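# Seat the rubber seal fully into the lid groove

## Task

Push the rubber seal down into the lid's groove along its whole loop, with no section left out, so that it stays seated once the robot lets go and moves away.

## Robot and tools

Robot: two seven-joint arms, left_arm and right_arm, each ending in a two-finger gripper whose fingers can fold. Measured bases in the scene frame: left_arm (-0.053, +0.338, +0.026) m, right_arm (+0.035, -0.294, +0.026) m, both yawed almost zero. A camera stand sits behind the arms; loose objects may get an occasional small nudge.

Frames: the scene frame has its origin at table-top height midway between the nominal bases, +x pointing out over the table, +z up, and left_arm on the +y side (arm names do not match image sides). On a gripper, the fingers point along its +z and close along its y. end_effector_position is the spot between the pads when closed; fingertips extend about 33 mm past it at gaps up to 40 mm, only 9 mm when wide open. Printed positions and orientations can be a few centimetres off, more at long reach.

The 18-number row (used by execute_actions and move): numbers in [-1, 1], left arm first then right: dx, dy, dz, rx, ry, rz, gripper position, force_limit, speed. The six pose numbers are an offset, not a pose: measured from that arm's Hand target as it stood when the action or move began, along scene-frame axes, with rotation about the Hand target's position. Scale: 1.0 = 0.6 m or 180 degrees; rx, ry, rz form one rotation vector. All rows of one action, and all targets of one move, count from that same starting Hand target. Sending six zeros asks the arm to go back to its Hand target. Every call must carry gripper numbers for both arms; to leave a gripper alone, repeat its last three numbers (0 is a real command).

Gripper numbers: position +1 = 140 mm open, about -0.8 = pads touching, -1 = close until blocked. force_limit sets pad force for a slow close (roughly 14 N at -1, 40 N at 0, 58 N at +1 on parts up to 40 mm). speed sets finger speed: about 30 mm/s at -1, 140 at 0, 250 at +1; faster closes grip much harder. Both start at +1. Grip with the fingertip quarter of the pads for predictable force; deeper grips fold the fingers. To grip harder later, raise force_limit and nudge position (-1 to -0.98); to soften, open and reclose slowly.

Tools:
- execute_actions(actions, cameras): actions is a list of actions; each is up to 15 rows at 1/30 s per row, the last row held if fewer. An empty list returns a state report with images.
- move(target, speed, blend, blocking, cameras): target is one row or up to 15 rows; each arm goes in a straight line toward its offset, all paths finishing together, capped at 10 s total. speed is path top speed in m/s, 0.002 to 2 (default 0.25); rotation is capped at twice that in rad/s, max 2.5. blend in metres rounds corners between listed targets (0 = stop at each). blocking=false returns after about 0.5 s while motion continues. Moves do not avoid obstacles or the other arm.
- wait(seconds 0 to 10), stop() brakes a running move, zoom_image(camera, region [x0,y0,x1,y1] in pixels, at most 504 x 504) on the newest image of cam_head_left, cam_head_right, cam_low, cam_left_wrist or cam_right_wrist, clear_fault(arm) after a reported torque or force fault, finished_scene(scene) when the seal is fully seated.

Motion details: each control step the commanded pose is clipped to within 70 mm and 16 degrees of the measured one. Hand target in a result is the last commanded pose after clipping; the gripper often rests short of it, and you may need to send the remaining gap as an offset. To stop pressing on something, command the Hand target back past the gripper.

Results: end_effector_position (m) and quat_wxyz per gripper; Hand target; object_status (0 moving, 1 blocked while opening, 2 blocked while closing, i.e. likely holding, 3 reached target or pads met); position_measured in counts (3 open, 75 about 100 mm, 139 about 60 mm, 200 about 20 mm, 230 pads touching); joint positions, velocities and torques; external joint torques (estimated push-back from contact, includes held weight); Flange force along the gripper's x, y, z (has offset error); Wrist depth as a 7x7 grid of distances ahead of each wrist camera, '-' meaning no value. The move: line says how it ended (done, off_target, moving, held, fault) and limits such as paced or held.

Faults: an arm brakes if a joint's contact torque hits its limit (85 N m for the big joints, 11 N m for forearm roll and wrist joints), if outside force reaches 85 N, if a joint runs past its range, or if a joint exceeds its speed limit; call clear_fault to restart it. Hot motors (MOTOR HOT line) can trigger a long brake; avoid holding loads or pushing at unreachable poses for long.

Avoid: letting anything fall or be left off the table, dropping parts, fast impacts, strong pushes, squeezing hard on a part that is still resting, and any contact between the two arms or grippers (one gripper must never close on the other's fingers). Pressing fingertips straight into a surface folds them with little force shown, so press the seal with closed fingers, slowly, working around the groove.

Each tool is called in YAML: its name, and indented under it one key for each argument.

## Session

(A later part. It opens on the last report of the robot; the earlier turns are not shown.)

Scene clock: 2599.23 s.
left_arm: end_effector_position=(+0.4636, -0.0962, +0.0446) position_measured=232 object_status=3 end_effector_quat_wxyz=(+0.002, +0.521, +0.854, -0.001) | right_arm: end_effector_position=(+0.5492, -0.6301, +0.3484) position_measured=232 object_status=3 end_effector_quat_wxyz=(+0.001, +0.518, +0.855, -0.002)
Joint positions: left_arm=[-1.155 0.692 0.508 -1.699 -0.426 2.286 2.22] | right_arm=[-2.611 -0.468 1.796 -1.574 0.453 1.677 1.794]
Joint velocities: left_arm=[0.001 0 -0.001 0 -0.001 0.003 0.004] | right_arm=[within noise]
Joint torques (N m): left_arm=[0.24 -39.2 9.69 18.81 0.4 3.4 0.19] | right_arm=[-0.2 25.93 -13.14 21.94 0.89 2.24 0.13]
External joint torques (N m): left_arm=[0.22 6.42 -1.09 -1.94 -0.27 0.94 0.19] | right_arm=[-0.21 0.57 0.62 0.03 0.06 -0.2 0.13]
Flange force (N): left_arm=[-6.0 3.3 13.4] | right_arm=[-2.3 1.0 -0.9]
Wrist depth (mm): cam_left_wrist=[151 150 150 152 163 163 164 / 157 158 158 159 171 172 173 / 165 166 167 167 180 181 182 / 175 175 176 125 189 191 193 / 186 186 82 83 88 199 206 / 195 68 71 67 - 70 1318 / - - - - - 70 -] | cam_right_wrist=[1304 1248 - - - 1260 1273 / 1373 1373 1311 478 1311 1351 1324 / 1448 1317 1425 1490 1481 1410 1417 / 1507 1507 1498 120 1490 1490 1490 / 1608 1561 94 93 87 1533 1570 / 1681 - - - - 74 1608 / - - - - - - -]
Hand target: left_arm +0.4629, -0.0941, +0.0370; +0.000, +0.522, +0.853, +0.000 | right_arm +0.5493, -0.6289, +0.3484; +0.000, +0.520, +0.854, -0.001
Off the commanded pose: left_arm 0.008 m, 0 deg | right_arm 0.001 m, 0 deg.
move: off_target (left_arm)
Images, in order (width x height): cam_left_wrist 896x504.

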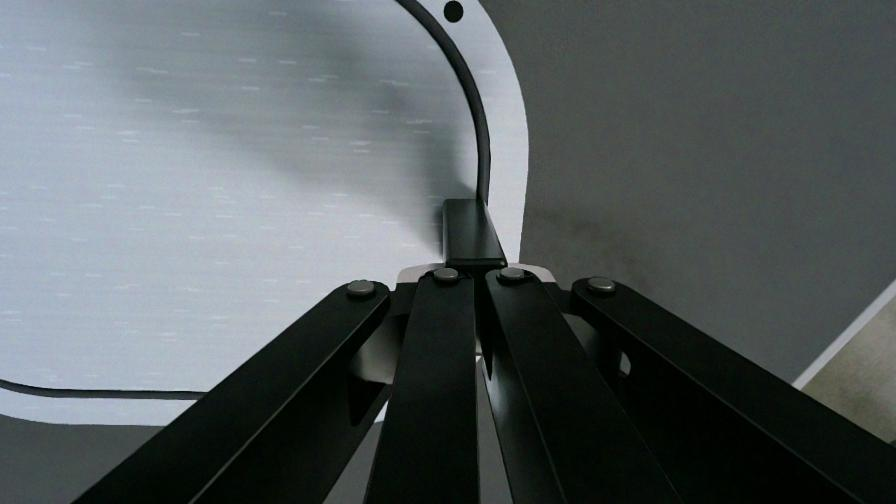

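move:
  target:
    - [0,0,0.0233,0,0,0,-1,-1,-0.5,0,0,0,0,0,0,-1,-1,-0.5]
    - [0.0093,0.0045,0.0233,0,0,0,-1,-1,-0.5,0,0,0,0,0,0,-1,-1,-0.5]
    - [0.0093,0.0045,0,0,0,0,-1,-1,-0.5,0,0,0,0,0,0,-1,-1,-0.5]
    - [0.0093,0.0045,0.0233,0,0,0,-1,-1,-0.5,0,0,0,0,0,0,-1,-1,-0.5]
    - [-0.005,0.0327,0.0233,0,0,0,-1,-1,-0.5,0,0,0,0,0,0,-1,-1,-0.5]
    - [-0.005,0.0327,0,0,0,0,-1,-1,-0.5,0,0,0,0,0,0,-1,-1,-0.5]
  speed: [0.08,0.08,0.05,0.08,0.08,0.05]
  blend: [0.003,0.002,0,0.003,0.002,0]
  cameras: ["cam_left_wrist"]

zoom_image:
  camera: "cam_left_wrist"
  region: [340, 0, 600, 210]

Scene clock: 2662.67 s.
left_arm: end_effector_position=(+0.4615, -0.0766, +0.0448) position_measured=232 object_status=3 end_effector_quat_wxyz=(+0.003, +0.521, +0.854, -0.001) | right_arm: end_effector_position=(+0.5492, -0.6301, +0.3484) position_measured=232 object_status=3 end_effector_quat_wxyz=(+0.001, +0.518, +0.855, -0.002)
Joint positions: left_arm=[-1.15 0.653 0.51 -1.767 -0.417 2.317 2.244] | right_arm=[-2.611 -0.468 1.796 -1.574 0.453 1.677 1.794]
Joint velocities: left_arm=[0 0 -0.001 0 0.001 0.006 0.004] | right_arm=[within noise]
Joint torques (N m): left_arm=[0.18 -38.02 8.68 18.53 0.17 3.29 0.11] | right_arm=[-0.21 25.89 -13.1 21.93 0.89 2.26 0.12]
External joint torques (N m): left_arm=[0.35 6.21 -1.53 -2.05 -0.48 0.83 0.11] | right_arm=[-0.47 0.66 0.49 -0.08 0.04 -0.18 0.12]
Flange force (N): left_arm=[-5.6 3.3 13.9] | right_arm=[-2.7 0.8 -0.8]
Wrist depth (mm): cam_left_wrist=[151 150 151 160 163 163 164 / 157 158 158 161 171 172 173 / 166 166 167 168 180 181 183 / 175 176 176 125 189 191 193 / 186 186 82 83 88 199 205 / 195 67 71 67 - 70 1305 / - - - - - 71 -] | cam_right_wrist=[1298 1338 433 444 - 1298 1273 / 1351 1373 1331 - 1231 1344 1344 / 1433 1433 1440 1542 1358 1417 1410 / 1515 1524 1507 120 1465 1433 1507 / 1579 1599 94 93 87 1533 1561 / 1691 - - - - 74 1589 / - - - - - - -]
Hand target: left_arm +0.4599, -0.0744, +0.0370; +0.000, +0.522, +0.853, +0.000 | right_arm +0.5493, -0.6289, +0.3484; +0.000, +0.520, +0.854, -0.001
Off the commanded pose: left_arm 0.008 m, 0 deg | right_arm 0.001 m, 0 deg.
move: off_target (left_arm)
Images, in order (width x height): cam_left_wrist 896x504.

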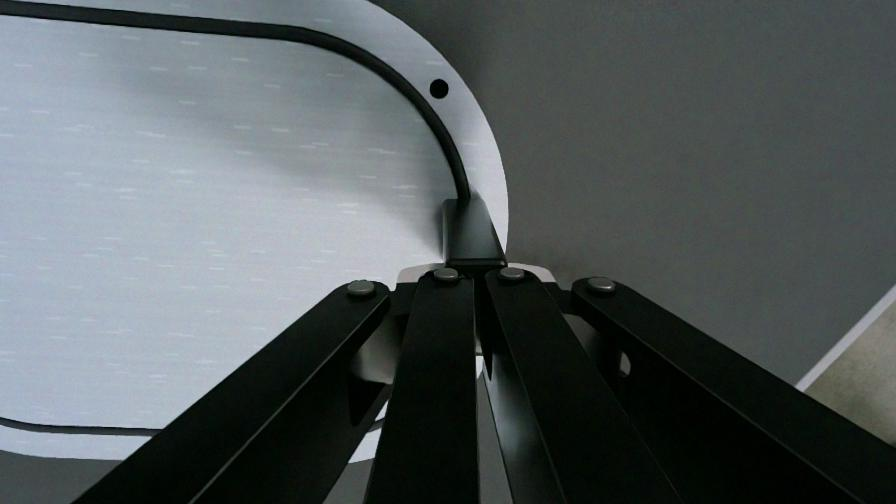

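Scaled by 1.938 from the camera's 896x504 image, which has a finer 1280x720 frame.

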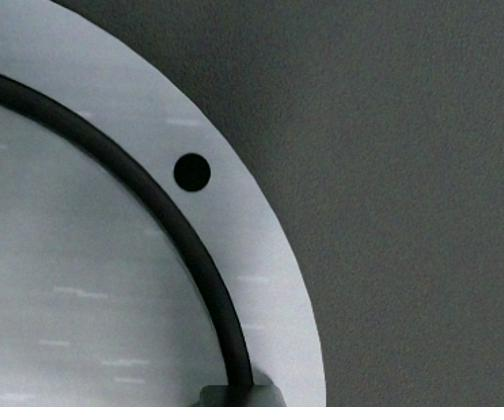

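move:
  target:
    - [0,0,0.0233,0,0,0,-1,-1,-0.5,0,0,0,0,0,0,-1,-1,-0.5]
    - [-0.0162,0.0282,0.0233,0,0,0.0778,-1,-1,-0.5,0,0,0,0,0,0,-1,-1,-0.5]
    - [-0.0162,0.0282,0,0,0,0.0778,-1,-1,-0.5,0,0,0,0,0,0,-1,-1,-0.5]
    - [-0.0162,0.0282,0.0233,0,0,0.0778,-1,-1,-0.5,0,0,0,0,0,0,-1,-1,-0.5]
    - [-0.0403,0.0478,0.0233,0,0,0.1833,-1,-1,-0.5,0,0,0,0,0,0,-1,-1,-0.5]
    - [-0.0403,0.0478,0,0,0,0.1833,-1,-1,-0.5,0,0,0,0,0,0,-1,-1,-0.5]
  speed: [0.08,0.1,0.05,0.08,0.1,0.05]
  blend: [0.003,0.002,0,0.003,0.002,0]
  cameras: ["cam_left_wrist"]

zoom_image:
  camera: "cam_left_wrist"
  region: [340, 0, 600, 210]

Scene clock: 2689.90 s.
left_arm: end_effector_position=(+0.4373, -0.0474, +0.0439) position_measured=232 object_status=3 end_effector_quat_wxyz=(+0.002, +0.263, +0.965, -0.002) | right_arm: end_effector_position=(+0.5492, -0.6301, +0.3484) position_measured=232 object_status=3 end_effector_quat_wxyz=(+0.001, +0.518, +0.855, -0.002)
Joint positions: left_arm=[-1.351 0.631 0.718 -1.916 -0.573 2.338 1.803] | right_arm=[-2.611 -0.468 1.796 -1.574 0.453 1.677 1.794]
Joint velocities: left_arm=[0 0.002 0 0 -0.003 0.002 -0.008] | right_arm=[within noise]
Joint torques (N m): left_arm=[-0.79 -31.59 10.47 16.95 -0.29 3.06 -0.35] | right_arm=[-0.21 25.92 -13.13 21.94 0.9 2.24 0.13]
External joint torques (N m): left_arm=[-0.74 6.89 -2.75 -2.11 -0.9 0.59 -0.35] | right_arm=[-0.33 0.63 0.55 0 0.07 -0.2 0.13]
Flange force (N): left_arm=[-7.7 -2.5 16.9] | right_arm=[-2.5 0.9 -0.9]
Wrist depth (mm): cam_left_wrist=[152 150 151 160 162 163 164 / 158 158 158 162 171 171 172 / 166 167 167 168 180 181 182 / 176 176 176 125 189 191 192 / 184 185 82 83 88 199 204 / 198 - 71 67 - 70 215 / - - - - - 71 -] | cam_right_wrist=[1298 1254 - - - 1279 1279 / 1373 1344 1338 - 1311 1331 1344 / 1440 1465 1410 1448 1410 1410 1410 / 1507 1533 1498 120 1507 1524 1498 / 1608 1579 94 93 87 1551 1551 / 1681 - - - - 74 1618 / - - - - - - -]
Hand target: left_arm +0.4357, -0.0458, +0.0370; +0.000, +0.259, +0.966, +0.000 | right_arm +0.5493, -0.6289, +0.3484; +0.000, +0.520, +0.854, -0.001
Off the commanded pose: left_arm 0.007 m, 1 deg | right_arm 0.001 m, 0 deg.
move: off_target (left_arm)
Images, in order (width x height): cam_left_wrist 896x504.

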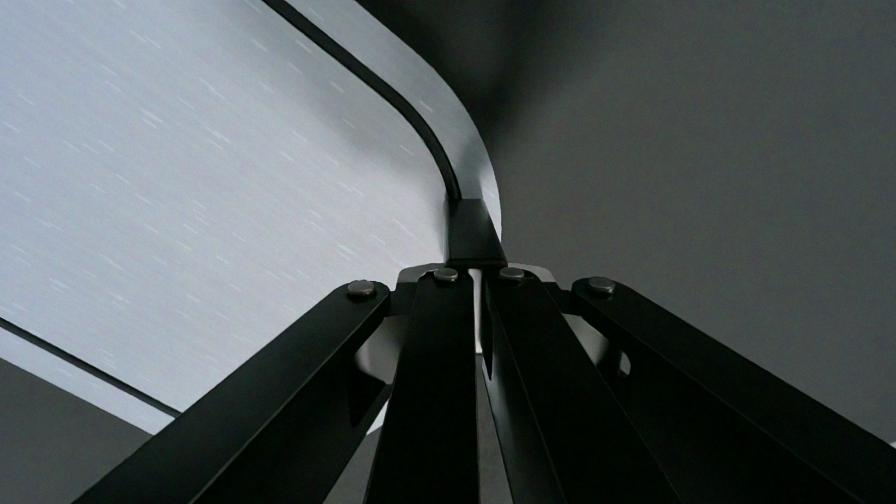

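Scaled by 1.938 from the camera's 896x504 image, which has a finer 1280x720 frame.

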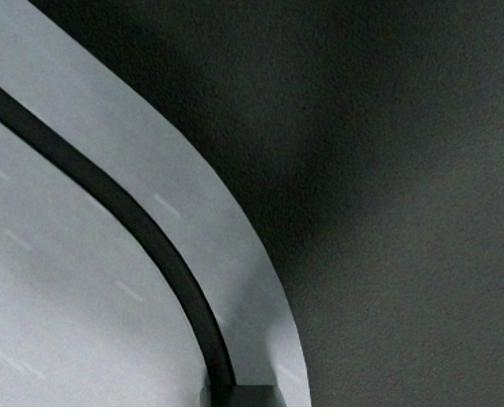

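move:
  target:
    - [0,0,0.0233,0,0,0,-1,-1,-0.5,0,0,0,0,0,0,-1,-1,-0.5]
    - [-0.0363,0.0110,0.0233,0,0,0.0944,-1,-1,-0.5,0,0,0,0,0,0,-1,-1,-0.5]
    - [-0.0363,0.0110,0.0008,0,0,0.0944,-1,-1,-0.5,0,0,0,0,0,0,-1,-1,-0.5]
    - [-0.0363,0.0110,0.0233,0,0,0.0944,-1,-1,-0.5,0,0,0,0,0,0,-1,-1,-0.5]
    - [-0.0677,0.0127,0.0233,0,0,0.2,-1,-1,-0.5,0,0,0,0,0,0,-1,-1,-0.5]
    - [-0.0677,0.0127,0.0008,0,0,0.2,-1,-1,-0.5,0,0,0,0,0,0,-1,-1,-0.5]
  speed: [0.08,0.1,0.05,0.08,0.1,0.05]
  blend: [0.003,0.002,0,0.003,0.002,0]
  cameras: ["cam_left_wrist"]

zoom_image:
  camera: "cam_left_wrist"
  region: [340, 0, 600, 210]

Scene clock: 2712.70 s.
left_arm: end_effector_position=(+0.3961, -0.0395, +0.0428) position_measured=232 object_status=3 end_effector_quat_wxyz=(+0.000, -0.047, +0.999, -0.002) | right_arm: end_effector_position=(+0.5492, -0.6301, +0.3484) position_measured=232 object_status=3 end_effector_quat_wxyz=(+0.001, +0.518, +0.855, -0.002)
Joint positions: left_arm=[-1.62 0.664 0.944 -2.043 -0.754 2.32 1.267] | right_arm=[-2.611 -0.468 1.796 -1.574 0.453 1.677 1.794]
Joint velocities: left_arm=[0 0 -0.001 -0.001 -0.001 0 -0.004] | right_arm=[within noise]
Joint torques (N m): left_arm=[-0.33 -26.13 12.92 15.51 -0.55 3.19 -0.36] | right_arm=[-0.19 25.9 -13.12 21.95 0.89 2.24 0.13]
External joint torques (N m): left_arm=[-0.43 5.83 -3.57 -1.49 -1.14 0.72 -0.36] | right_arm=[-0.22 0.65 0.59 0.09 0.07 -0.19 0.13]
Flange force (N): left_arm=[-5.6 -7.4 18.9] | right_arm=[-2.3 1.0 -1.0]
Wrist depth (mm): cam_left_wrist=[152 151 151 154 162 163 163 / 158 159 159 160 171 171 172 / 167 167 167 168 180 180 181 / 176 176 177 125 189 191 192 / 187 187 82 83 88 199 203 / 210 68 71 67 - 70 213 / - - - - - 71 -] | cam_right_wrist=[1298 1331 - - - 1291 1273 / 1358 1373 1285 - 1507 1344 1344 / 1440 1433 1425 1425 1456 1402 1410 / 1515 1515 1515 120 1473 1498 1490 / 1618 1599 94 93 87 1551 1561 / 1649 - - - - 74 1599 / - - - - - - -]
Hand target: left_arm +0.3951, -0.0381, +0.0375; +0.000, -0.052, +0.999, +0.000 | right_arm +0.5493, -0.6289, +0.3484; +0.000, +0.520, +0.854, -0.001
Off the commanded pose: left_arm 0.006 m, 1 deg | right_arm 0.001 m, 0 deg.
move: off_target (left_arm)
Images, in order (width x height): cam_left_wrist 896x504.

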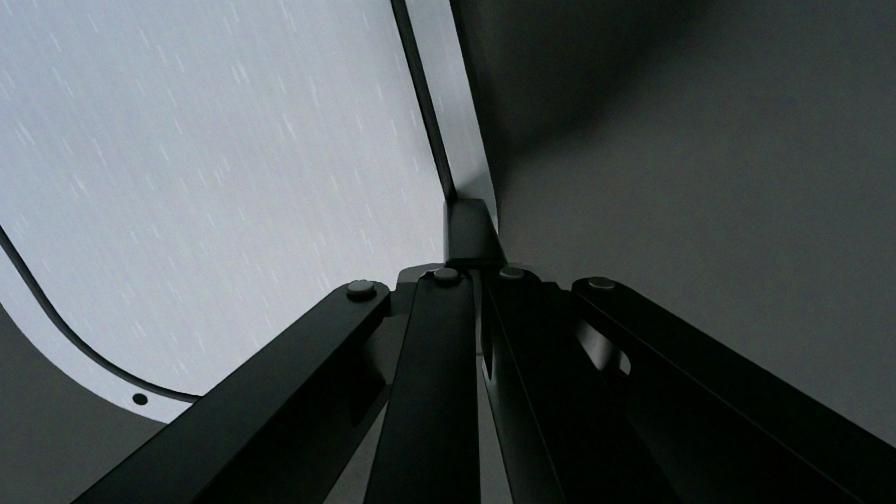

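Scaled by 1.938 from the camera's 896x504 image, which has a finer 1280x720 frame.

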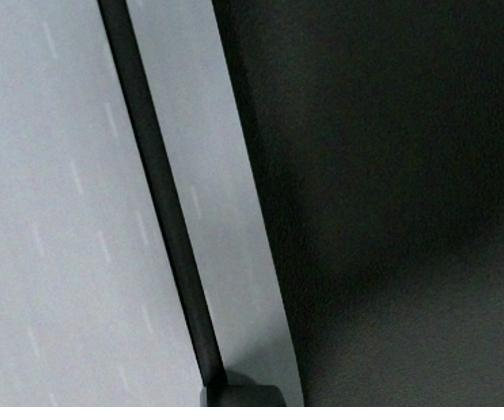

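move:
  target:
    - [0,0,0.0233,0,0,0,-1,-1,-0.5,0,0,0,0,0,0,-1,-1,-0.5]
    - [-0.0312,-0.0130,0.0233,0,0,0.0789,-1,-1,-0.5,0,0,0,0,0,0,-1,-1,-0.5]
    - [-0.0312,-0.0130,0.0017,0,0,0.0789,-1,-1,-0.5,0,0,0,0,0,0,-1,-1,-0.5]
    - [-0.0312,-0.0130,0.0233,0,0,0.0789,-1,-1,-0.5,0,0,0,0,0,0,-1,-1,-0.5]
    - [-0.0623,-0.0245,0.0233,0,0,0.0789,-1,-1,-0.5,0,0,0,0,0,0,-1,-1,-0.5]
    - [-0.0623,-0.0245,0.0017,0,0,0.0789,-1,-1,-0.5,0,0,0,0,0,0,-1,-1,-0.5]
  speed: [0.08,0.1,0.05,0.08,0.1,0.05]
  blend: [0.003,0.002,0,0.003,0.002,0]
  cameras: ["cam_left_wrist"]

zoom_image:
  camera: "cam_left_wrist"
  region: [340, 0, 600, 210]

Scene clock: 2734.20 s.
left_arm: end_effector_position=(+0.3572, -0.0548, +0.0424) position_measured=232 object_status=3 end_effector_quat_wxyz=(-0.002, -0.172, +0.985, -0.001) | right_arm: end_effector_position=(+0.5492, -0.6301, +0.3484) position_measured=232 object_status=3 end_effector_quat_wxyz=(+0.001, +0.518, +0.855, -0.002)
Joint positions: left_arm=[-1.79 0.691 1.042 -2.101 -0.835 2.299 1.01] | right_arm=[-2.611 -0.468 1.796 -1.574 0.453 1.677 1.794]
Joint velocities: left_arm=[0.002 0.001 0.001 0 -0.006 0 0.002] | right_arm=[within noise]
Joint torques (N m): left_arm=[0.49 -24.8 15.44 14.92 -0.28 3.31 -0.28] | right_arm=[-0.16 25.89 -13.13 21.96 0.9 2.25 0.12]
External joint torques (N m): left_arm=[0.63 4.28 -2.19 -1.13 -0.85 0.85 -0.28] | right_arm=[-0.23 0.53 0.61 0.01 0.07 -0.18 0.12]
Flange force (N): left_arm=[-4.1 -6.5 15.2] | right_arm=[-2.4 1.0 -0.8]
Wrist depth (mm): cam_left_wrist=[152 151 151 152 163 163 164 / 158 158 159 159 171 172 172 / 167 167 167 168 180 181 182 / 176 177 176 125 189 191 191 / 186 187 82 83 88 198 203 / 195 68 71 67 - 70 214 / - - - - - 71 -] | cam_right_wrist=[1304 1331 - - 448 1273 1260 / 1365 1344 1365 - 1291 1344 1344 / 1425 1425 1433 1448 1402 1425 1410 / 1490 1515 1498 120 1465 1481 1490 / 1618 1570 94 93 87 1515 1561 / 1702 - - - - 74 1579 / - - - - - - -]
Hand target: left_arm +0.3577, -0.0528, +0.0385; +0.000, -0.176, +0.984, +0.000 | right_arm +0.5493, -0.6289, +0.3484; +0.000, +0.520, +0.854, -0.001
Off the commanded pose: left_arm 0.004 m, 1 deg | right_arm 0.001 m, 0 deg.
move: off_target (left_arm)
Images, in order (width x height): cam_left_wrist 896x504.

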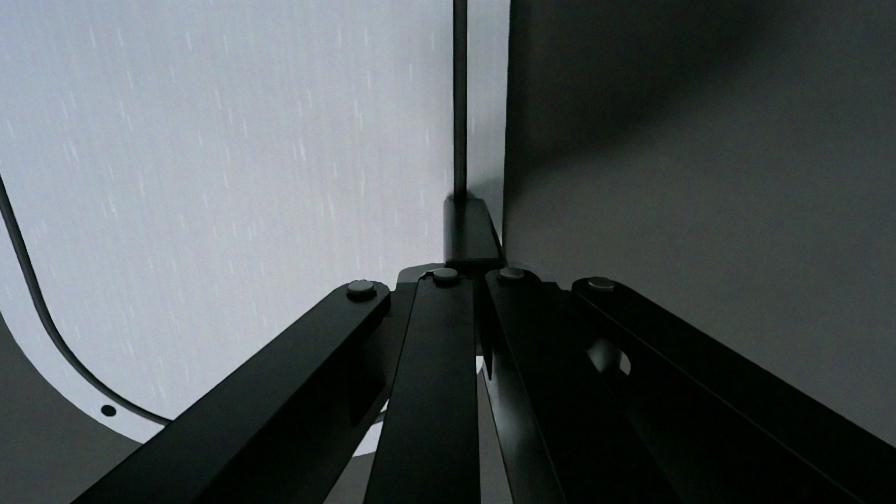

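Scaled by 1.938 from the camera's 896x504 image, which has a finer 1280x720 frame.

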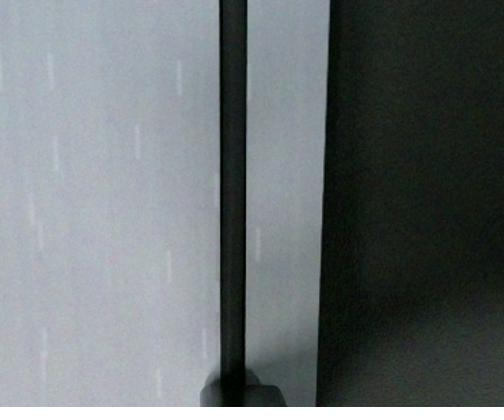

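move:
  target:
    - [0,0,0.0208,0,0,0,-1,-1,-0.5,0,0,0,0,0,0,-1,-1,-0.5]
    - [-0.0307,-0.0133,0.0208,0,0,0,-1,-1,-0.5,0,0,0,0,0,0,-1,-1,-0.5]
    - [-0.0307,-0.0133,0,0,0,0,-1,-1,-0.5,0,0,0,0,0,0,-1,-1,-0.5]
    - [-0.0307,-0.0133,0.0208,0,0,0,-1,-1,-0.5,0,0,0,0,0,0,-1,-1,-0.5]
    - [-0.062,-0.0245,0.0208,0,0,0,-1,-1,-0.5,0,0,0,0,0,0,-1,-1,-0.5]
    - [-0.062,-0.0245,0,0,0,0,-1,-1,-0.5,0,0,0,0,0,0,-1,-1,-0.5]
    - [-0.062,-0.0245,0.0208,0,0,0,-1,-1,-0.5,0,0,0,0,0,0,-1,-1,-0.5]
    - [-0.0935,-0.0358,0.0208,0,0,0,-1,-1,-0.5,0,0,0,0,0,0,-1,-1,-0.5]
    - [-0.0935,-0.0358,0,0,0,0,-1,-1,-0.5,0,0,0,0,0,0,-1,-1,-0.5]
  speed: [0.08,0.1,0.05,0.08,0.1,0.05,0.08,0.1,0.05]
  blend: [0.003,0.002,0,0.003,0.002,0,0.003,0.002,0]
  cameras: ["cam_left_wrist"]

zoom_image:
  camera: "cam_left_wrist"
  region: [340, 0, 600, 210]

Scene clock: 2749.87 s.
left_arm: end_effector_position=(+0.3010, -0.0763, +0.0423) position_measured=232 object_status=3 end_effector_quat_wxyz=(-0.002, -0.172, +0.985, -0.001) | right_arm: end_effector_position=(+0.5492, -0.6301, +0.3484) position_measured=232 object_status=3 end_effector_quat_wxyz=(+0.001, +0.518, +0.855, -0.002)
Joint positions: left_arm=[-1.97 0.671 1.099 -2.183 -0.862 2.318 0.937] | right_arm=[-2.611 -0.468 1.796 -1.574 0.453 1.677 1.794]
Joint torques (N m): left_arm=[0.6 -21.9 14.84 14.5 -0.56 3.81 -0.25] | right_arm=[-0.22 25.92 -13.09 21.97 0.88 2.25 0.1]
External joint torques (N m): left_arm=[0.52 4.41 -2.74 -1.07 -1.12 1.32 -0.25] | right_arm=[-0.18 0.5 0.76 0.02 0.06 -0.2 0.1]
Flange force (N): left_arm=[-3.5 -7.5 18.8] | right_arm=[-2.8 1.3 -0.8]
Wrist depth (mm): cam_left_wrist=[152 151 151 159 163 163 164 / 158 158 159 160 171 171 172 / 167 167 167 168 180 181 181 / 176 176 177 137 189 191 191 / 186 187 82 83 88 198 203 / 195 68 71 67 - 70 213 / - - - - - 71 -] | cam_right_wrist=[1311 1260 - - - 1285 1304 / 1358 1351 1248 - 1365 1351 1351 / 1425 1440 1433 1317 1410 1402 1425 / 1498 1507 1481 120 1456 1490 1481 / 1599 1570 94 93 87 1524 1570 / 1659 - - - - 74 1599 / - - - - - - -]
Hand target: left_arm +0.3016, -0.0743, +0.0385; +0.000, -0.176, +0.984, +0.000 | right_arm +0.5493, -0.6289, +0.3484; +0.000, +0.520, +0.854, -0.001
Off the commanded pose: left_arm 0.004 m, 1 deg | right_arm 0.001 m, 0 deg.
move: off_target (left_arm)
Images, in order (width x height): cam_left_wrist 896x504.

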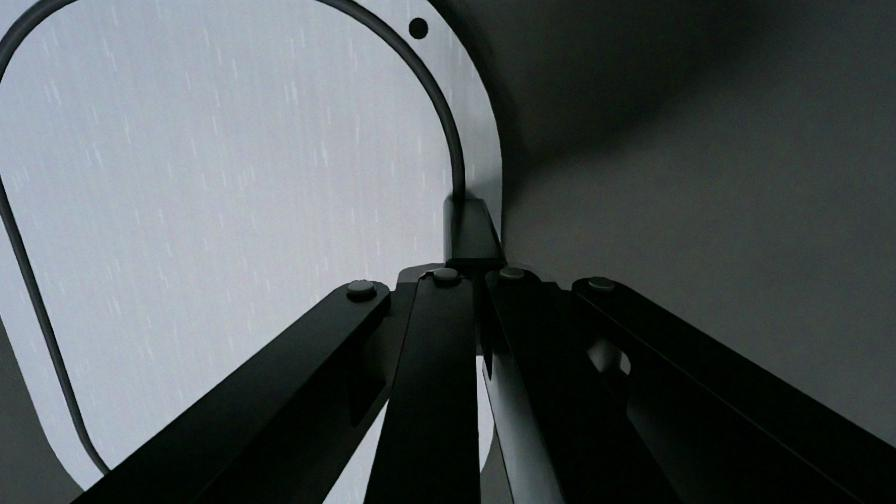

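Scaled by 1.938 from the camera's 896x504 image, which has a finer 1280x720 frame.

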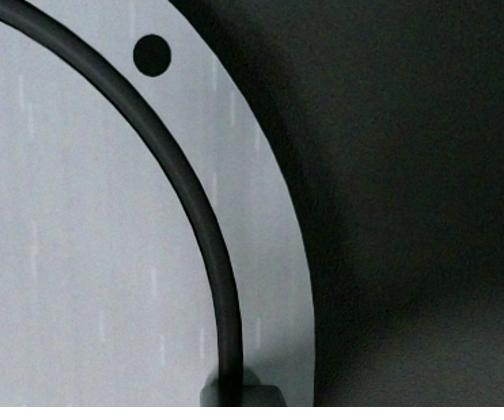

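move:
  target:
    - [0,0,0.0208,0,0,0,-1,-1,-0.5,0,0,0,0,0,0,-1,-1,-0.5]
    - [-0.0348,-0.0163,0.0208,0,0,0.0206,-1,-1,-0.5,0,0,0,0,0,0,-1,-1,-0.5]
    - [-0.0348,-0.0163,0.0005,0,0,0.0206,-1,-1,-0.5,0,0,0,0,0,0,-1,-1,-0.5]
    - [-0.0348,-0.0163,0.0208,0,0,0.0206,-1,-1,-0.5,0,0,0,0,0,0,-1,-1,-0.5]
    - [-0.0612,-0.0335,0.0208,0,0,0.1261,-1,-1,-0.5,0,0,0,0,0,0,-1,-1,-0.5]
    - [-0.0612,-0.0335,0.0005,0,0,0.1261,-1,-1,-0.5,0,0,0,0,0,0,-1,-1,-0.5]
    - [-0.0612,-0.0335,0.0208,0,0,0.1261,-1,-1,-0.5,0,0,0,0,0,0,-1,-1,-0.5]
    - [-0.0802,-0.0582,0.0208,0,0,0.2317,-1,-1,-0.5,0,0,0,0,0,0,-1,-1,-0.5]
    - [-0.0802,-0.0582,0.0005,0,0,0.2317,-1,-1,-0.5,0,0,0,0,0,0,-1,-1,-0.5]
  speed: [0.08,0.1,0.05,0.08,0.12,0.05,0.08,0.12,0.05]
  blend: [0.003,0.002,0,0.003,0.002,0,0.003,0.002,0]
  cameras: ["cam_left_wrist"]

zoom_image:
  camera: "cam_left_wrist"
  region: [340, 0, 600, 210]

Scene clock: 2774.10 s.
left_arm: end_effector_position=(+0.2546, -0.1084, +0.0414) position_measured=232 object_status=3 end_effector_quat_wxyz=(+0.001, -0.511, +0.860, +0.000) | right_arm: end_effector_position=(+0.5492, -0.6301, +0.3484) position_measured=232 object_status=3 end_effector_quat_wxyz=(+0.001, +0.518, +0.855, -0.002)
Joint positions: left_arm=[-2.192 0.86 1.244 -2.17 -1.059 2.176 0.209] | right_arm=[-2.611 -0.468 1.796 -1.574 0.453 1.677 1.794]
Joint velocities: left_arm=[0.002 0 0.001 -0.001 0 0.001 -0.007] | right_arm=[within noise]
Joint torques (N m): left_arm=[0.04 -22.79 19.63 13.29 -0.65 3.1 -0.39] | right_arm=[-0.17 25.85 -13.14 21.9 0.89 2.25 0.1]
External joint torques (N m): left_arm=[0.06 2.65 -2.82 0.33 -1.26 0.54 -0.39] | right_arm=[-0.34 0.62 0.49 -0.03 0.06 -0.18 0.1]
Flange force (N): left_arm=[4.1 -6.7 12.9] | right_arm=[-2.3 0.7 -0.8]
Wrist depth (mm): cam_left_wrist=[153 151 152 161 163 163 164 / 159 159 159 161 171 172 172 / 167 167 168 168 180 181 181 / 176 177 177 137 189 191 192 / 187 187 82 83 88 198 203 / 196 67 71 67 - 70 213 / - - - - - 71 -] | cam_right_wrist=[1279 1317 - - - 1298 1279 / 1380 1358 1524 - 1344 1324 1344 / 1448 1425 1433 1410 1425 1425 1410 / 1507 1507 1490 120 1465 1465 1507 / 1579 1542 94 93 87 1498 1561 / 1659 - - - - 74 1551 / - - - - - - -]
Hand target: left_arm +0.2535, -0.1092, +0.0388; +0.000, -0.514, +0.858, +0.000 | right_arm +0.5493, -0.6289, +0.3484; +0.000, +0.520, +0.854, -0.001
Off the commanded pose: left_arm 0.003 m, 1 deg | right_arm 0.001 m, 0 deg.
move: done
Images, in order (width x height): cam_left_wrist 896x504.

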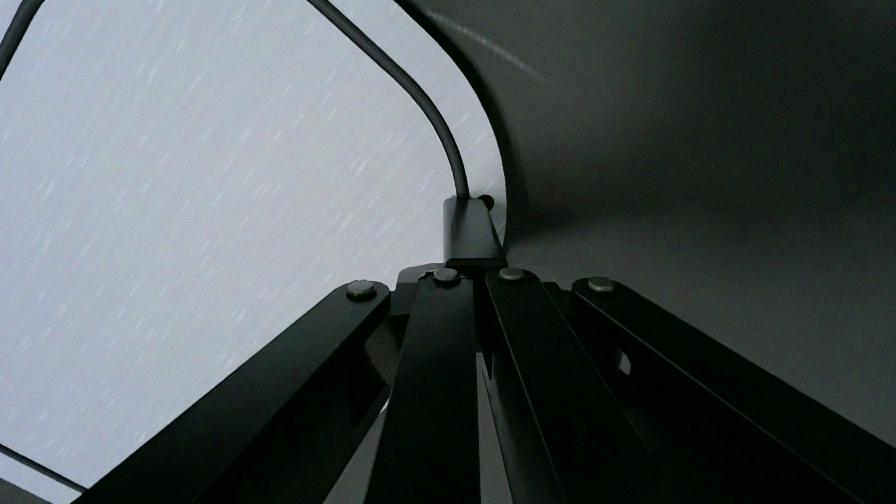

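Scaled by 1.938 from the camera's 896x504 image, which has a finer 1280x720 frame.

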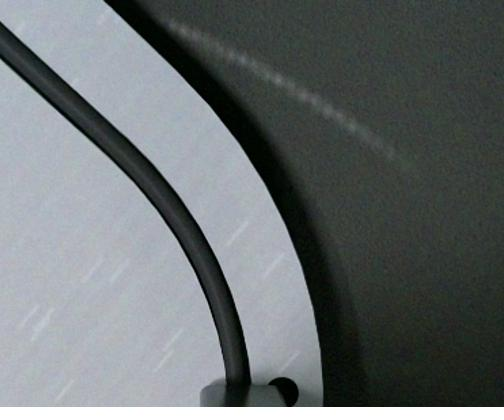

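move:
  target:
    - [0,0,0.0203,0,0,0,-1,-1,-0.5,0,0,0,0,0,0,-1,-1,-0.5]
    - [-0.0142,-0.0335,0.0203,0,0,0.0633,-1,-1,-0.5,0,0,0,0,0,0,-1,-1,-0.5]
    - [-0.0142,-0.0335,-0.0013,0,0,0.0633,-1,-1,-0.5,0,0,0,0,0,0,-1,-1,-0.5]
    - [-0.0142,-0.0335,0.0203,0,0,0.0633,-1,-1,-0.5,0,0,0,0,0,0,-1,-1,-0.5]
    - [-0.0178,-0.0643,0.0203,0,0,0.1689,-1,-1,-0.5,0,0,0,0,0,0,-1,-1,-0.5]
    - [-0.0178,-0.0643,-0.0013,0,0,0.1689,-1,-1,-0.5,0,0,0,0,0,0,-1,-1,-0.5]
  speed: [0.08,0.1,0.05,0.08,0.12,0.05]
  blend: [0.003,0.002,0,0.003,0.002,0]
  cameras: ["cam_left_wrist"]

zoom_image:
  camera: "cam_left_wrist"
  region: [340, 0, 600, 210]

Scene clock: 2792.03 s.
left_arm: end_effector_position=(+0.2438, -0.1467, +0.0409) position_measured=232 object_status=3 end_effector_quat_wxyz=(-0.001, +0.719, -0.695, +0.000) | right_arm: end_effector_position=(+0.5492, -0.6301, +0.3484) position_measured=232 object_status=3 end_effector_quat_wxyz=(+0.001, +0.518, +0.855, -0.002)
Joint positions: left_arm=[-2.214 1 1.279 -2.064 -1.148 2.059 -0.358] | right_arm=[-2.611 -0.468 1.796 -1.574 0.453 1.677 1.794]
Joint velocities: left_arm=[0.001 0 0 0 -0.001 -0.001 -0.004] | right_arm=[within noise]
Joint torques (N m): left_arm=[-0.15 -25.56 22.76 11.86 -0.58 3.09 -0.31] | right_arm=[-0.26 25.93 -13.12 21.96 0.9 2.25 0.12]
External joint torques (N m): left_arm=[-0.15 2.61 -3.03 0.54 -1.26 0.46 -0.31] | right_arm=[-0.19 0.56 0.7 0.11 0.08 -0.18 0.12]
Flange force (N): left_arm=[6.5 -2.7 11.4] | right_arm=[-2.8 1.4 -1.0]
Wrist depth (mm): cam_left_wrist=[152 151 151 160 163 164 164 / 158 159 159 161 172 172 172 / 166 167 168 168 180 181 182 / 176 176 177 125 189 192 192 / 186 186 82 83 88 199 203 / 195 68 71 67 - 70 213 / - - - - - 71 -] | cam_right_wrist=[1358 1410 - 458 444 1279 1273 / 1395 1351 1311 459 1618 1338 1358 / 1433 1440 1425 1515 1448 1417 1425 / 1524 1515 1507 120 1481 1473 1473 / 1599 1570 94 93 87 1524 1542 / 1681 - - - - 74 1599 / - - - - - - -]
Hand target: left_arm +0.2428, -0.1478, +0.0381; +0.000, +0.721, -0.693, +0.000 | right_arm +0.5493, -0.6289, +0.3484; +0.000, +0.520, +0.854, -0.001
Off the commanded pose: left_arm 0.003 m, 0 deg | right_arm 0.001 m, 0 deg.
move: done
Images, in order (width x height): cam_left_wrist 896x504.

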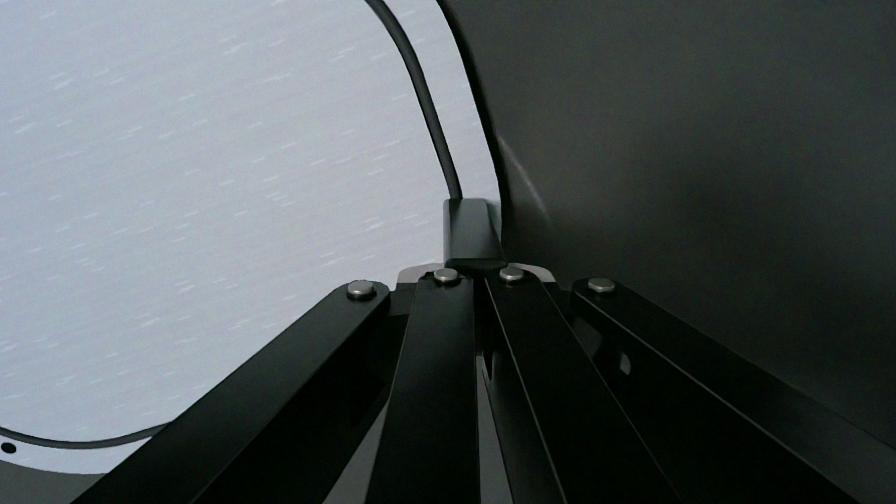

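Scaled by 1.938 from the camera's 896x504 image, which has a finer 1280x720 frame.

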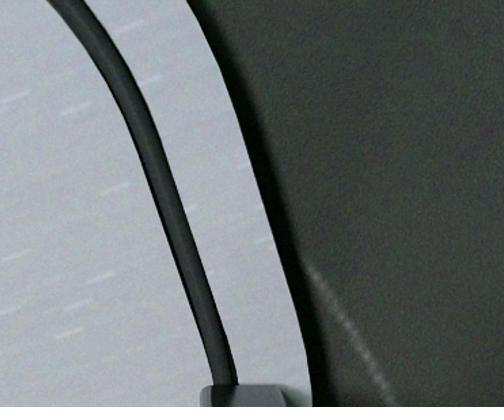

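move:
  target:
    - [0,0,0.0215,0,0,0,-1,-1,-0.5,0,0,0,0,0,0,-1,-1,-0.5]
    - [0.0100,-0.0358,0.0215,0,0,0.0817,-1,-1,-0.5,0,0,0,0,0,0,-1,-1,-0.5]
    - [0.0100,-0.0358,0,0,0,0.0817,-1,-1,-0.5,0,0,0,0,0,0,-1,-1,-0.5]
    - [0.0100,-0.0358,0.0215,0,0,0.0817,-1,-1,-0.5,0,0,0,0,0,0,-1,-1,-0.5]
    - [0.0205,-0.0675,0.0215,0,0,0.0817,-1,-1,-0.5,0,0,0,0,0,0,-1,-1,-0.5]
    - [0.0205,-0.0675,0,0,0,0.0817,-1,-1,-0.5,0,0,0,0,0,0,-1,-1,-0.5]
    - [0.0205,-0.0675,0.0215,0,0,0.0817,-1,-1,-0.5,0,0,0,0,0,0,-1,-1,-0.5]
    - [0.0315,-0.0988,0.0215,0,0,0.115,-1,-1,-0.5,0,0,0,0,0,0,-1,-1,-0.5]
    - [0.0315,-0.0988,0,0,0,0.115,-1,-1,-0.5,0,0,0,0,0,0,-1,-1,-0.5]
  speed: [0.08,0.1,0.05,0.08,0.1,0.05,0.08,0.1,0.05]
  blend: [0.003,0.002,0,0.003,0.002,0,0.003,0.002,0]
  cameras: ["cam_left_wrist"]

zoom_image:
  camera: "cam_left_wrist"
  region: [340, 0, 600, 210]

Scene clock: 2824.40 s.
left_arm: end_effector_position=(+0.2627, -0.2060, +0.0409) position_measured=232 object_status=3 end_effector_quat_wxyz=(-0.001, +0.832, -0.555, +0.000) | right_arm: end_effector_position=(+0.5492, -0.6301, +0.3484) position_measured=232 object_status=3 end_effector_quat_wxyz=(+0.001, +0.518, +0.855, -0.002)
Joint positions: left_arm=[-2.096 1.121 1.264 -1.826 -1.18 1.954 -0.796] | right_arm=[-2.611 -0.468 1.796 -1.574 0.453 1.677 1.794]
Joint velocities: left_arm=[0 0.001 0 -0.001 -0.001 0 -0.007] | right_arm=[within noise]
Joint torques (N m): left_arm=[-0.27 -32.14 26.14 11.18 -0.31 3.05 -0.26] | right_arm=[-0.23 25.9 -13.12 21.95 0.89 2.24 0.12]
External joint torques (N m): left_arm=[-0.43 2.39 -2.21 0.72 -1.06 0.38 -0.26] | right_arm=[-0.23 0.51 0.69 -0.01 0.07 -0.2 0.12]
Flange force (N): left_arm=[5.8 0.3 7.7] | right_arm=[-2.7 1.2 -0.8]
Wrist depth (mm): cam_left_wrist=[150 152 152 162 163 164 164 / 158 159 159 162 172 172 173 / - 167 168 168 181 181 182 / 176 176 177 125 189 191 191 / 186 186 82 83 88 198 201 / 195 68 71 67 - 70 214 / - - - - - 71 -] | cam_right_wrist=[1317 1197 447 - - 1285 1279 / 1410 1351 1533 - 1311 1344 1344 / 1440 1448 1433 1456 1402 1402 1410 / 1524 1481 1498 120 1481 1456 1465 / 1570 1551 94 93 87 1515 1579 / 1659 - - - - 74 1608 / - - - - - - -]
Hand target: left_arm +0.2617, -0.2071, +0.0381; +0.000, +0.834, -0.552, +0.000 | right_arm +0.5493, -0.6289, +0.3484; +0.000, +0.520, +0.854, -0.001
Off the commanded pose: left_arm 0.003 m, 0 deg | right_arm 0.001 m, 0 deg.
move: done
Images, in order (width x height): cam_left_wrist 896x504.

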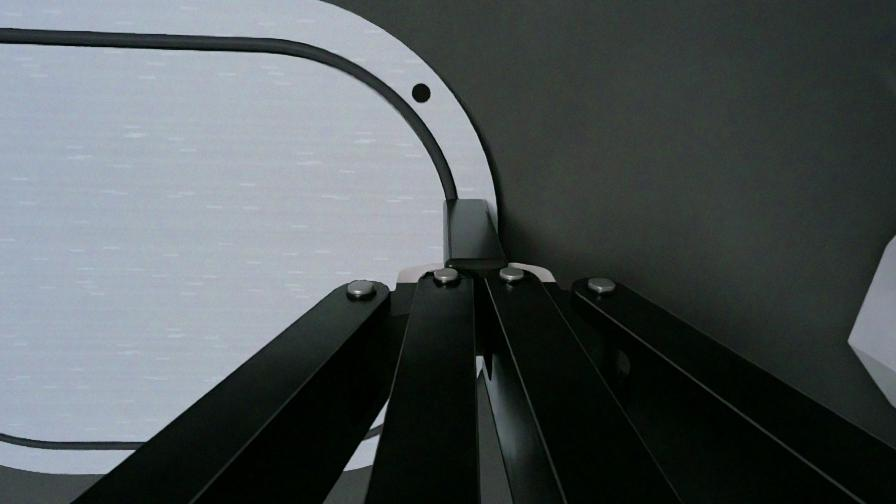

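Scaled by 1.938 from the camera's 896x504 image, which has a finer 1280x720 frame.

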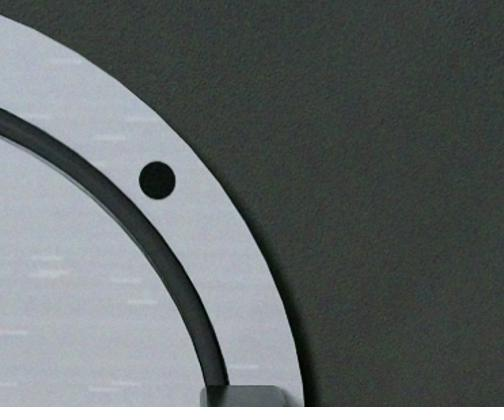

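move:
  target:
    - [0,0,0.0215,0,0,0,-1,-1,-0.5,0,0,0,0,0,0,-1,-1,-0.5]
    - [0.0235,-0.0282,0.0215,0,0,0.0833,-1,-1,-0.5,0,0,0,0,0,0,-1,-1,-0.5]
    - [0.0235,-0.0282,-0.0027,0,0,0.0833,-1,-1,-0.5,0,0,0,0,0,0,-1,-1,-0.5]
    - [0.0235,-0.0282,0.0215,0,0,0.0833,-1,-1,-0.5,0,0,0,0,0,0,-1,-1,-0.5]
    - [0.0485,-0.0490,0.0215,0,0,0.1889,-1,-1,-0.5,0,0,0,0,0,0,-1,-1,-0.5]
    - [0.0485,-0.0490,-0.0027,0,0,0.1889,-1,-1,-0.5,0,0,0,0,0,0,-1,-1,-0.5]
  speed: [0.08,0.1,0.05,0.08,0.12,0.05]
  blend: [0.003,0.002,0,0.003,0.002,0]
  cameras: ["cam_left_wrist"]

zoom_image:
  camera: "cam_left_wrist"
  region: [340, 0, 600, 210]

Scene clock: 2851.50 s.
left_arm: end_effector_position=(+0.2913, -0.2359, +0.0409) position_measured=232 object_status=3 end_effector_quat_wxyz=(+0.000, +0.958, -0.287, +0.000) | right_arm: end_effector_position=(+0.5492, -0.6301, +0.3484) position_measured=232 object_status=3 end_effector_quat_wxyz=(+0.001, +0.518, +0.855, -0.002)
Joint positions: left_arm=[-1.989 1.224 1.285 -1.648 -1.231 1.866 -1.413] | right_arm=[-2.611 -0.468 1.796 -1.574 0.453 1.677 1.794]
Joint velocities: left_arm=[-0.001 -0.001 0.001 0 0 0.001 -0.006] | right_arm=[within noise]
Joint torques (N m): left_arm=[-0.17 -35.26 26.18 9.63 -0.29 3.18 -0.4] | right_arm=[-0.19 25.88 -13.15 21.94 0.88 2.25 0.11]
External joint torques (N m): left_arm=[-0.23 3.43 -3.14 0.43 -1.12 0.52 -0.4] | right_arm=[-0.2 0.56 0.61 0.05 0.05 -0.18 0.11]
Flange force (N): left_arm=[5.6 3.7 9.8] | right_arm=[-2.4 1.0 -0.9]
Wrist depth (mm): cam_left_wrist=[152 151 151 161 163 164 165 / 158 158 159 163 172 172 174 / 166 166 167 168 180 182 182 / 175 176 176 125 189 191 193 / 185 186 82 83 88 199 204 / 195 67 71 67 - 70 215 / - - - - - 71 -] | cam_right_wrist=[1324 1192 - 444 - 1285 1279 / 1365 1351 1373 - 1440 1344 1344 / 1433 1425 1410 1351 1402 1417 1417 / 1498 1498 1515 120 1473 1465 1490 / 1608 1551 94 93 87 1515 1542 / 1702 - - - - 74 1570 / - - - - - - -]
Hand target: left_arm +0.2908, -0.2365, +0.0364; +0.000, +0.959, -0.284, +0.000 | right_arm +0.5493, -0.6289, +0.3484; +0.000, +0.520, +0.854, -0.001
Off the commanded pose: left_arm 0.005 m, 0 deg | right_arm 0.001 m, 0 deg.
move: off_target (left_arm)
Images, in order (width x height): cam_left_wrist 896x504.

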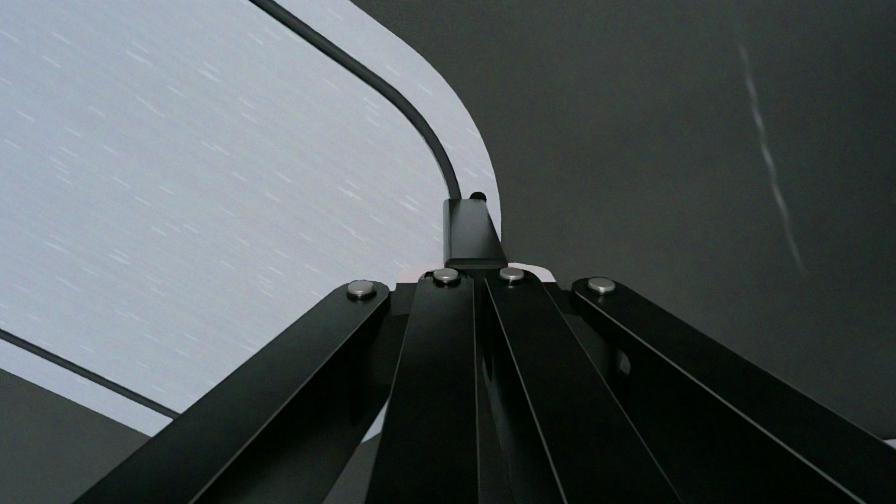

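Scaled by 1.938 from the camera's 896x504 image, which has a finer 1280x720 frame.

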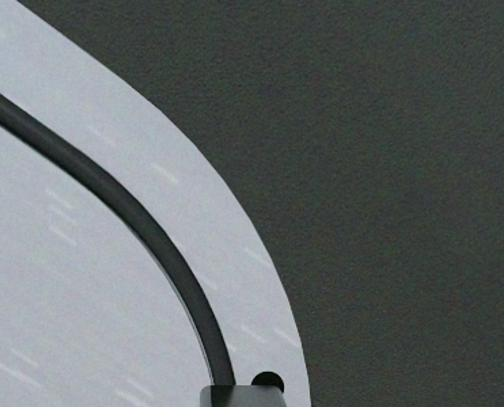

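move:
  target:
    - [0,0,0.0243,0,0,0,-1,-1,-0.5,0,0,0,0,0,0,-1,-1,-0.5]
    - [0.0345,-0.0108,0.0243,0,0,0.0922,-1,-1,-0.5,0,0,0,0,0,0,-1,-1,-0.5]
    - [0.0345,-0.0108,0,0,0,0.0922,-1,-1,-0.5,0,0,0,0,0,0,-1,-1,-0.5]
    - [0.0345,-0.0108,0.0243,0,0,0.0922,-1,-1,-0.5,0,0,0,0,0,0,-1,-1,-0.5]
    - [0.0657,-0.0133,0.0243,0,0,0.1978,-1,-1,-0.5,0,0,0,0,0,0,-1,-1,-0.5]
    - [0.0657,-0.0133,0,0,0,0.1978,-1,-1,-0.5,0,0,0,0,0,0,-1,-1,-0.5]
  speed: [0.08,0.1,0.05,0.08,0.12,0.05]
  blend: [0.003,0.002,0,0.003,0.002,0]
  cameras: ["cam_left_wrist"]

zoom_image:
  camera: "cam_left_wrist"
  region: [340, 0, 600, 210]

Scene clock: 2870.83 s.
left_arm: end_effector_position=(+0.3304, -0.2440, +0.0411) position_measured=232 object_status=3 end_effector_quat_wxyz=(+0.000, +1.000, +0.019, +0.001) | right_arm: end_effector_position=(+0.5492, -0.6301, +0.3484) position_measured=232 object_status=3 end_effector_quat_wxyz=(+0.001, +0.518, +0.855, -0.002)
Joint positions: left_arm=[-1.876 1.292 1.308 -1.512 -1.268 1.807 -2.029] | right_arm=[-2.611 -0.468 1.796 -1.574 0.453 1.677 1.794]
Joint velocities: left_arm=[0 0 -0.001 0 0.002 0 -0.007] | right_arm=[within noise]
Joint torques (N m): left_arm=[-0.04 -38.2 26.54 8.6 -0.19 3.37 -0.35] | right_arm=[-0.22 25.9 -13.11 21.96 0.9 2.24 0.11]
External joint torques (N m): left_arm=[-0.21 3.53 -2.89 0.53 -1.09 0.74 -0.35] | right_arm=[-0.15 0.5 0.73 0.06 0.08 -0.2 0.11]
Flange force (N): left_arm=[2.8 6.2 9.4] | right_arm=[-2.7 1.3 -0.9]
Wrist depth (mm): cam_left_wrist=[151 150 151 155 163 164 165 / 157 158 158 161 172 172 173 / 166 166 167 168 180 182 183 / 175 176 177 125 189 192 193 / 185 185 82 83 88 199 204 / 210 67 71 67 - 70 215 / - - - - - 71 -] | cam_right_wrist=[1311 452 455 - - 1311 1273 / 1351 1358 1456 474 1304 1338 1338 / 1417 1425 1433 1380 1402 1410 1433 / 1507 1515 1524 120 1490 1481 1490 / 1599 1570 94 93 87 1533 1570 / 1639 - - - - 74 1608 / - - - - - - -]
Hand target: left_arm +0.3302, -0.2445, +0.0364; +0.000, +1.000, +0.023, +0.000 | right_arm +0.5493, -0.6289, +0.3484; +0.000, +0.520, +0.854, -0.001
Off the commanded pose: left_arm 0.005 m, 0 deg | right_arm 0.001 m, 0 deg.
move: off_target (left_arm)
Images, in order (width x height): cam_left_wrist 896x504.

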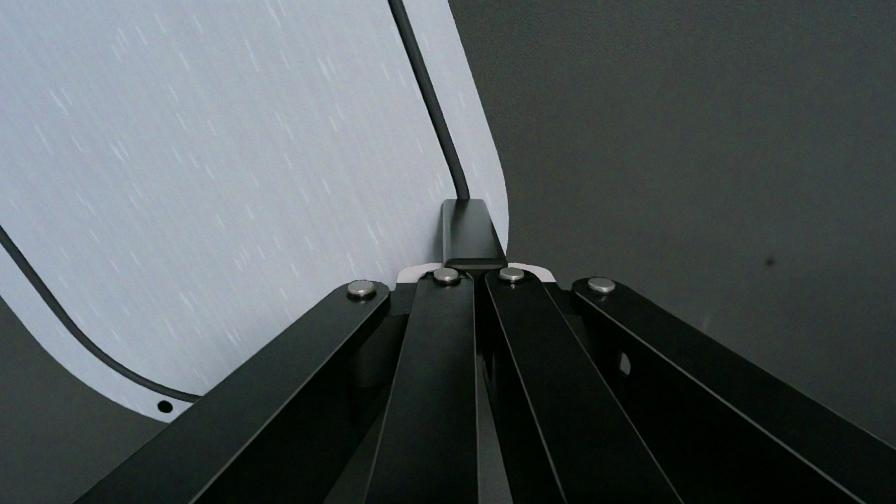

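Scaled by 1.938 from the camera's 896x504 image, which has a finer 1280x720 frame.

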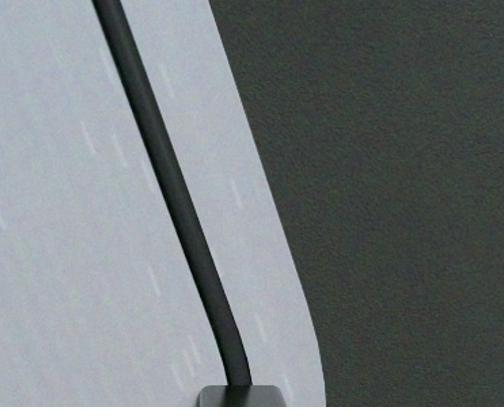

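move:
  target:
    - [0,0,0.0243,0,0,0,-1,-1,-0.5,0,0,0,0,0,0,-1,-1,-0.5]
    - [0.0377,0.0075,0.0243,0,0,0.0967,-1,-1,-0.5,0,0,0,0,0,0,-1,-1,-0.5]
    - [0.0377,0.0075,0,0,0,0.0967,-1,-1,-0.5,0,0,0,0,0,0,-1,-1,-0.5]
    - [0.0377,0.0075,0.0243,0,0,0.0967,-1,-1,-0.5,0,0,0,0,0,0,-1,-1,-0.5]
    - [0.0685,0.0202,0.0243,0,0,0.1078,-1,-1,-0.5,0,0,0,0,0,0,-1,-1,-0.5]
    - [0.0685,0.0202,0,0,0,0.1078,-1,-1,-0.5,0,0,0,0,0,0,-1,-1,-0.5]
    - [0.0685,0.0202,0.0243,0,0,0.1078,-1,-1,-0.5,0,0,0,0,0,0,-1,-1,-0.5]
    - [0.0995,0.0327,0.0243,0,0,0.1078,-1,-1,-0.5,0,0,0,0,0,0,-1,-1,-0.5]
    - [0.0995,0.0327,0,0,0,0.1078,-1,-1,-0.5,0,0,0,0,0,0,-1,-1,-0.5]
  speed: [0.08,0.1,0.05,0.08,0.1,0.05,0.08,0.1,0.05]
  blend: [0.003,0.002,0,0.003,0.002,0,0.003,0.002,0]
  cameras: ["cam_left_wrist"]

zoom_image:
  camera: "cam_left_wrist"
  region: [340, 0, 600, 210]

Scene clock: 2889.10 s.
left_arm: end_effector_position=(+0.3908, -0.2248, +0.0415) position_measured=232 object_status=3 end_effector_quat_wxyz=(+0.001, +0.981, +0.194, +0.001) | right_arm: end_effector_position=(+0.5492, -0.6301, +0.3484) position_measured=232 object_status=3 end_effector_quat_wxyz=(+0.001, +0.518, +0.855, -0.002)
Joint positions: left_arm=[-1.733 1.326 1.314 -1.41 -1.282 1.78 -2.328] | right_arm=[-2.611 -0.468 1.796 -1.574 0.453 1.677 1.794]
Joint velocities: left_arm=[0.001 -0.002 0.001 0.001 0.001 0 0.005] | right_arm=[within noise]
Joint torques (N m): left_arm=[-0.27 -40.63 25.93 7.74 0.4 2.98 0.06] | right_arm=[-0.21 25.94 -13.2 21.97 0.89 2.25 0.09]
External joint torques (N m): left_arm=[-0.2 3.65 -3.18 -0.1 -0.52 0.35 0.06] | right_arm=[-0.3 0.68 0.52 0.03 0.07 -0.19 0.09]
Flange force (N): left_arm=[0.8 3.4 8.6] | right_arm=[-2.3 0.8 -0.9]
Wrist depth (mm): cam_left_wrist=[151 150 151 152 163 164 165 / 158 158 159 159 172 173 174 / 165 166 167 167 181 182 183 / 174 175 176 137 190 192 193 / 185 185 82 83 88 199 205 / 195 68 71 67 - 70 216 / - - - - - 71 -] | cam_right_wrist=[1311 1351 - - - 1298 1291 / 1380 1351 1490 - 1465 1351 1331 / 1440 1410 1410 1481 1465 1395 1433 / 1515 1515 1507 120 1490 1498 1490 / 1628 1551 94 93 87 1551 1542 / 1714 - - - - 74 1618 / - - - - - - -]
Hand target: left_arm +0.3899, -0.2249, +0.0364; +0.000, +0.982, +0.191, +0.000 | right_arm +0.5493, -0.6289, +0.3484; +0.000, +0.520, +0.854, -0.001
Off the commanded pose: left_arm 0.005 m, 0 deg | right_arm 0.001 m, 0 deg.
move: off_target (left_arm)
Images, in order (width x height): cam_left_wrist 896x504.

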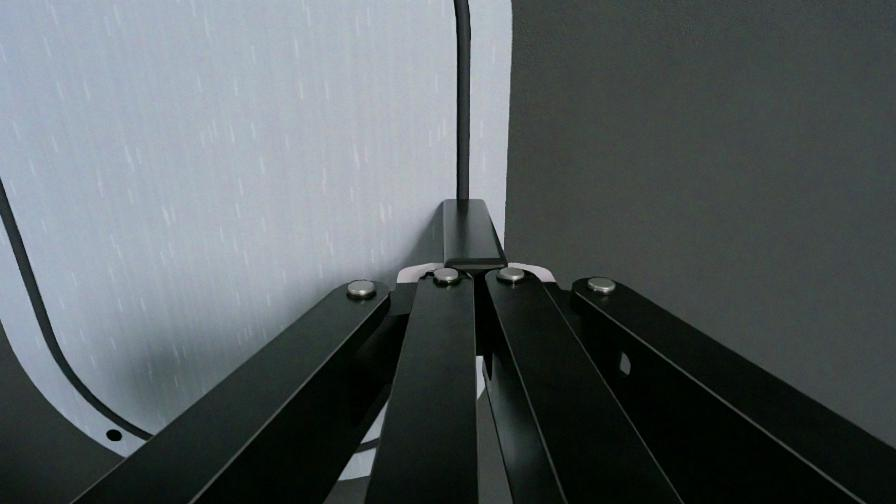

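Scaled by 1.938 from the camera's 896x504 image, which has a finer 1280x720 frame.

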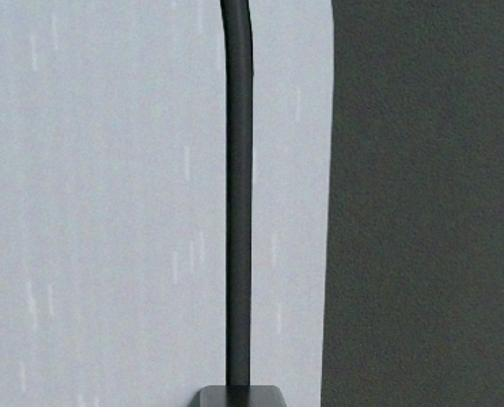

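move:
  target:
    - [0,0,0.0243,0,0,0,-1,-1,-0.5,0,0,0,0,0,0,-1,-1,-0.5]
    - [0.0305,0.0137,0.0243,0,0,0,-1,-1,-0.5,0,0,0,0,0,0,-1,-1,-0.5]
    - [0.0305,0.0137,0,0,0,0,-1,-1,-0.5,0,0,0,0,0,0,-1,-1,-0.5]
    - [0.0305,0.0137,0.0243,0,0,0,-1,-1,-0.5,0,0,0,0,0,0,-1,-1,-0.5]
    - [0.0613,0.0263,0.0243,0,0,0,-1,-1,-0.5,0,0,0,0,0,0,-1,-1,-0.5]
    - [0.0613,0.0263,0,0,0,0,-1,-1,-0.5,0,0,0,0,0,0,-1,-1,-0.5]
    - [0.0613,0.0263,0.0243,0,0,0,-1,-1,-0.5,0,0,0,0,0,0,-1,-1,-0.5]
    - [0.0922,0.0392,0.0243,0,0,0,-1,-1,-0.5,0,0,0,0,0,0,-1,-1,-0.5]
    - [0.0922,0.0392,0,0,0,0,-1,-1,-0.5,0,0,0,0,0,0,-1,-1,-0.5]
  speed: [0.08,0.1,0.05,0.08,0.1,0.05,0.08,0.1,0.05]
  blend: [0.003,0.002,0,0.003,0.002,0,0.003,0.002,0]
  cameras: ["cam_left_wrist"]

zoom_image:
  camera: "cam_left_wrist"
  region: [340, 0, 600, 210]

Scene clock: 2910.33 s.
left_arm: end_effector_position=(+0.4462, -0.2006, +0.0418) position_measured=232 object_status=3 end_effector_quat_wxyz=(+0.000, +0.981, +0.194, +0.001) | right_arm: end_effector_position=(+0.5492, -0.6301, +0.3484) position_measured=232 object_status=3 end_effector_quat_wxyz=(+0.001, +0.518, +0.855, -0.002)
Joint positions: left_arm=[-1.589 1.34 1.3 -1.305 -1.271 1.766 -2.289] | right_arm=[-2.611 -0.468 1.796 -1.574 0.453 1.677 1.794]
Joint velocities: left_arm=[0.002 0 0 0 0 0 0.005] | right_arm=[within noise]
Joint torques (N m): left_arm=[-0.54 -42.59 24.9 8.31 0.33 3.2 0.03] | right_arm=[-0.23 25.92 -13.14 21.94 0.88 2.26 0.11]
External joint torques (N m): left_arm=[-0.39 3.9 -3.07 0.3 -0.59 0.6 0.03] | right_arm=[-0.37 0.56 0.57 -0.08 0.04 -0.19 0.11]
Flange force (N): left_arm=[1.5 5.3 8.8] | right_arm=[-2.7 0.9 -0.7]
Wrist depth (mm): cam_left_wrist=[150 151 151 160 163 164 165 / 157 158 159 161 172 172 173 / 166 167 167 168 181 182 182 / 175 176 177 125 189 191 193 / 185 186 82 83 88 199 205 / 195 67 71 67 - 70 215 / - - - - - 70 -] | cam_right_wrist=[1311 1248 - 442 446 1291 1273 / 1365 1351 1410 462 1380 1344 1373 / 1410 1440 1433 1524 1417 1402 1448 / 1507 1507 1490 120 1481 1473 1498 / 1579 1579 94 93 87 1561 1579 / 1649 - - - - 74 1589 / - - - - - - -]
Hand target: left_arm +0.4452, -0.2013, +0.0364; +0.000, +0.982, +0.191, +0.000 | right_arm +0.5493, -0.6289, +0.3484; +0.000, +0.520, +0.854, -0.001
Off the commanded pose: left_arm 0.006 m, 0 deg | right_arm 0.001 m, 0 deg.
move: off_target (left_arm)
Images, in order (width x height): cam_left_wrist 896x504.

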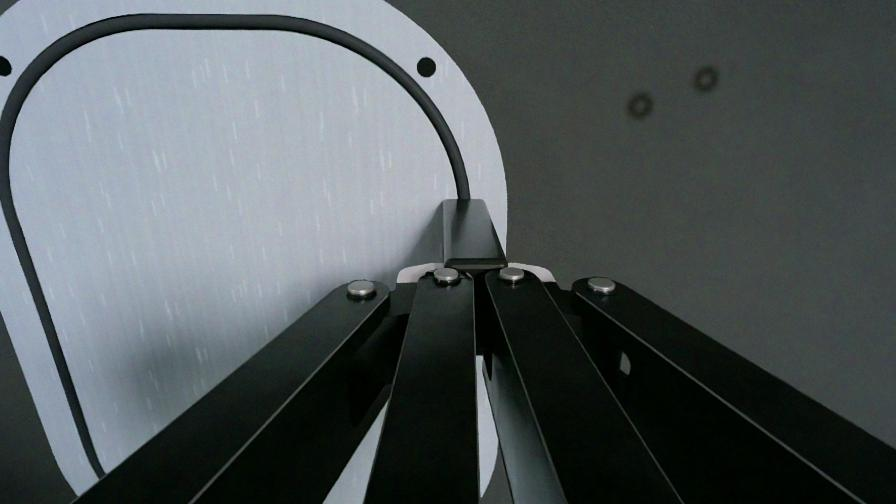

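Scaled by 1.938 from the camera's 896x504 image, which has a finer 1280x720 frame.

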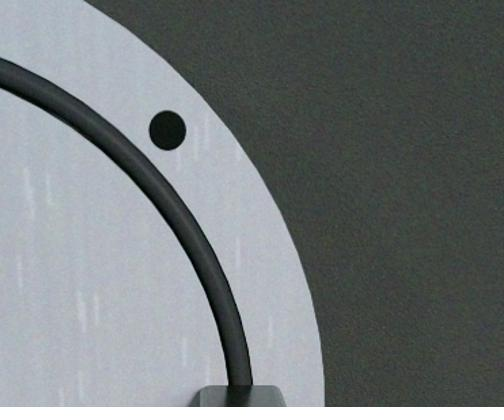

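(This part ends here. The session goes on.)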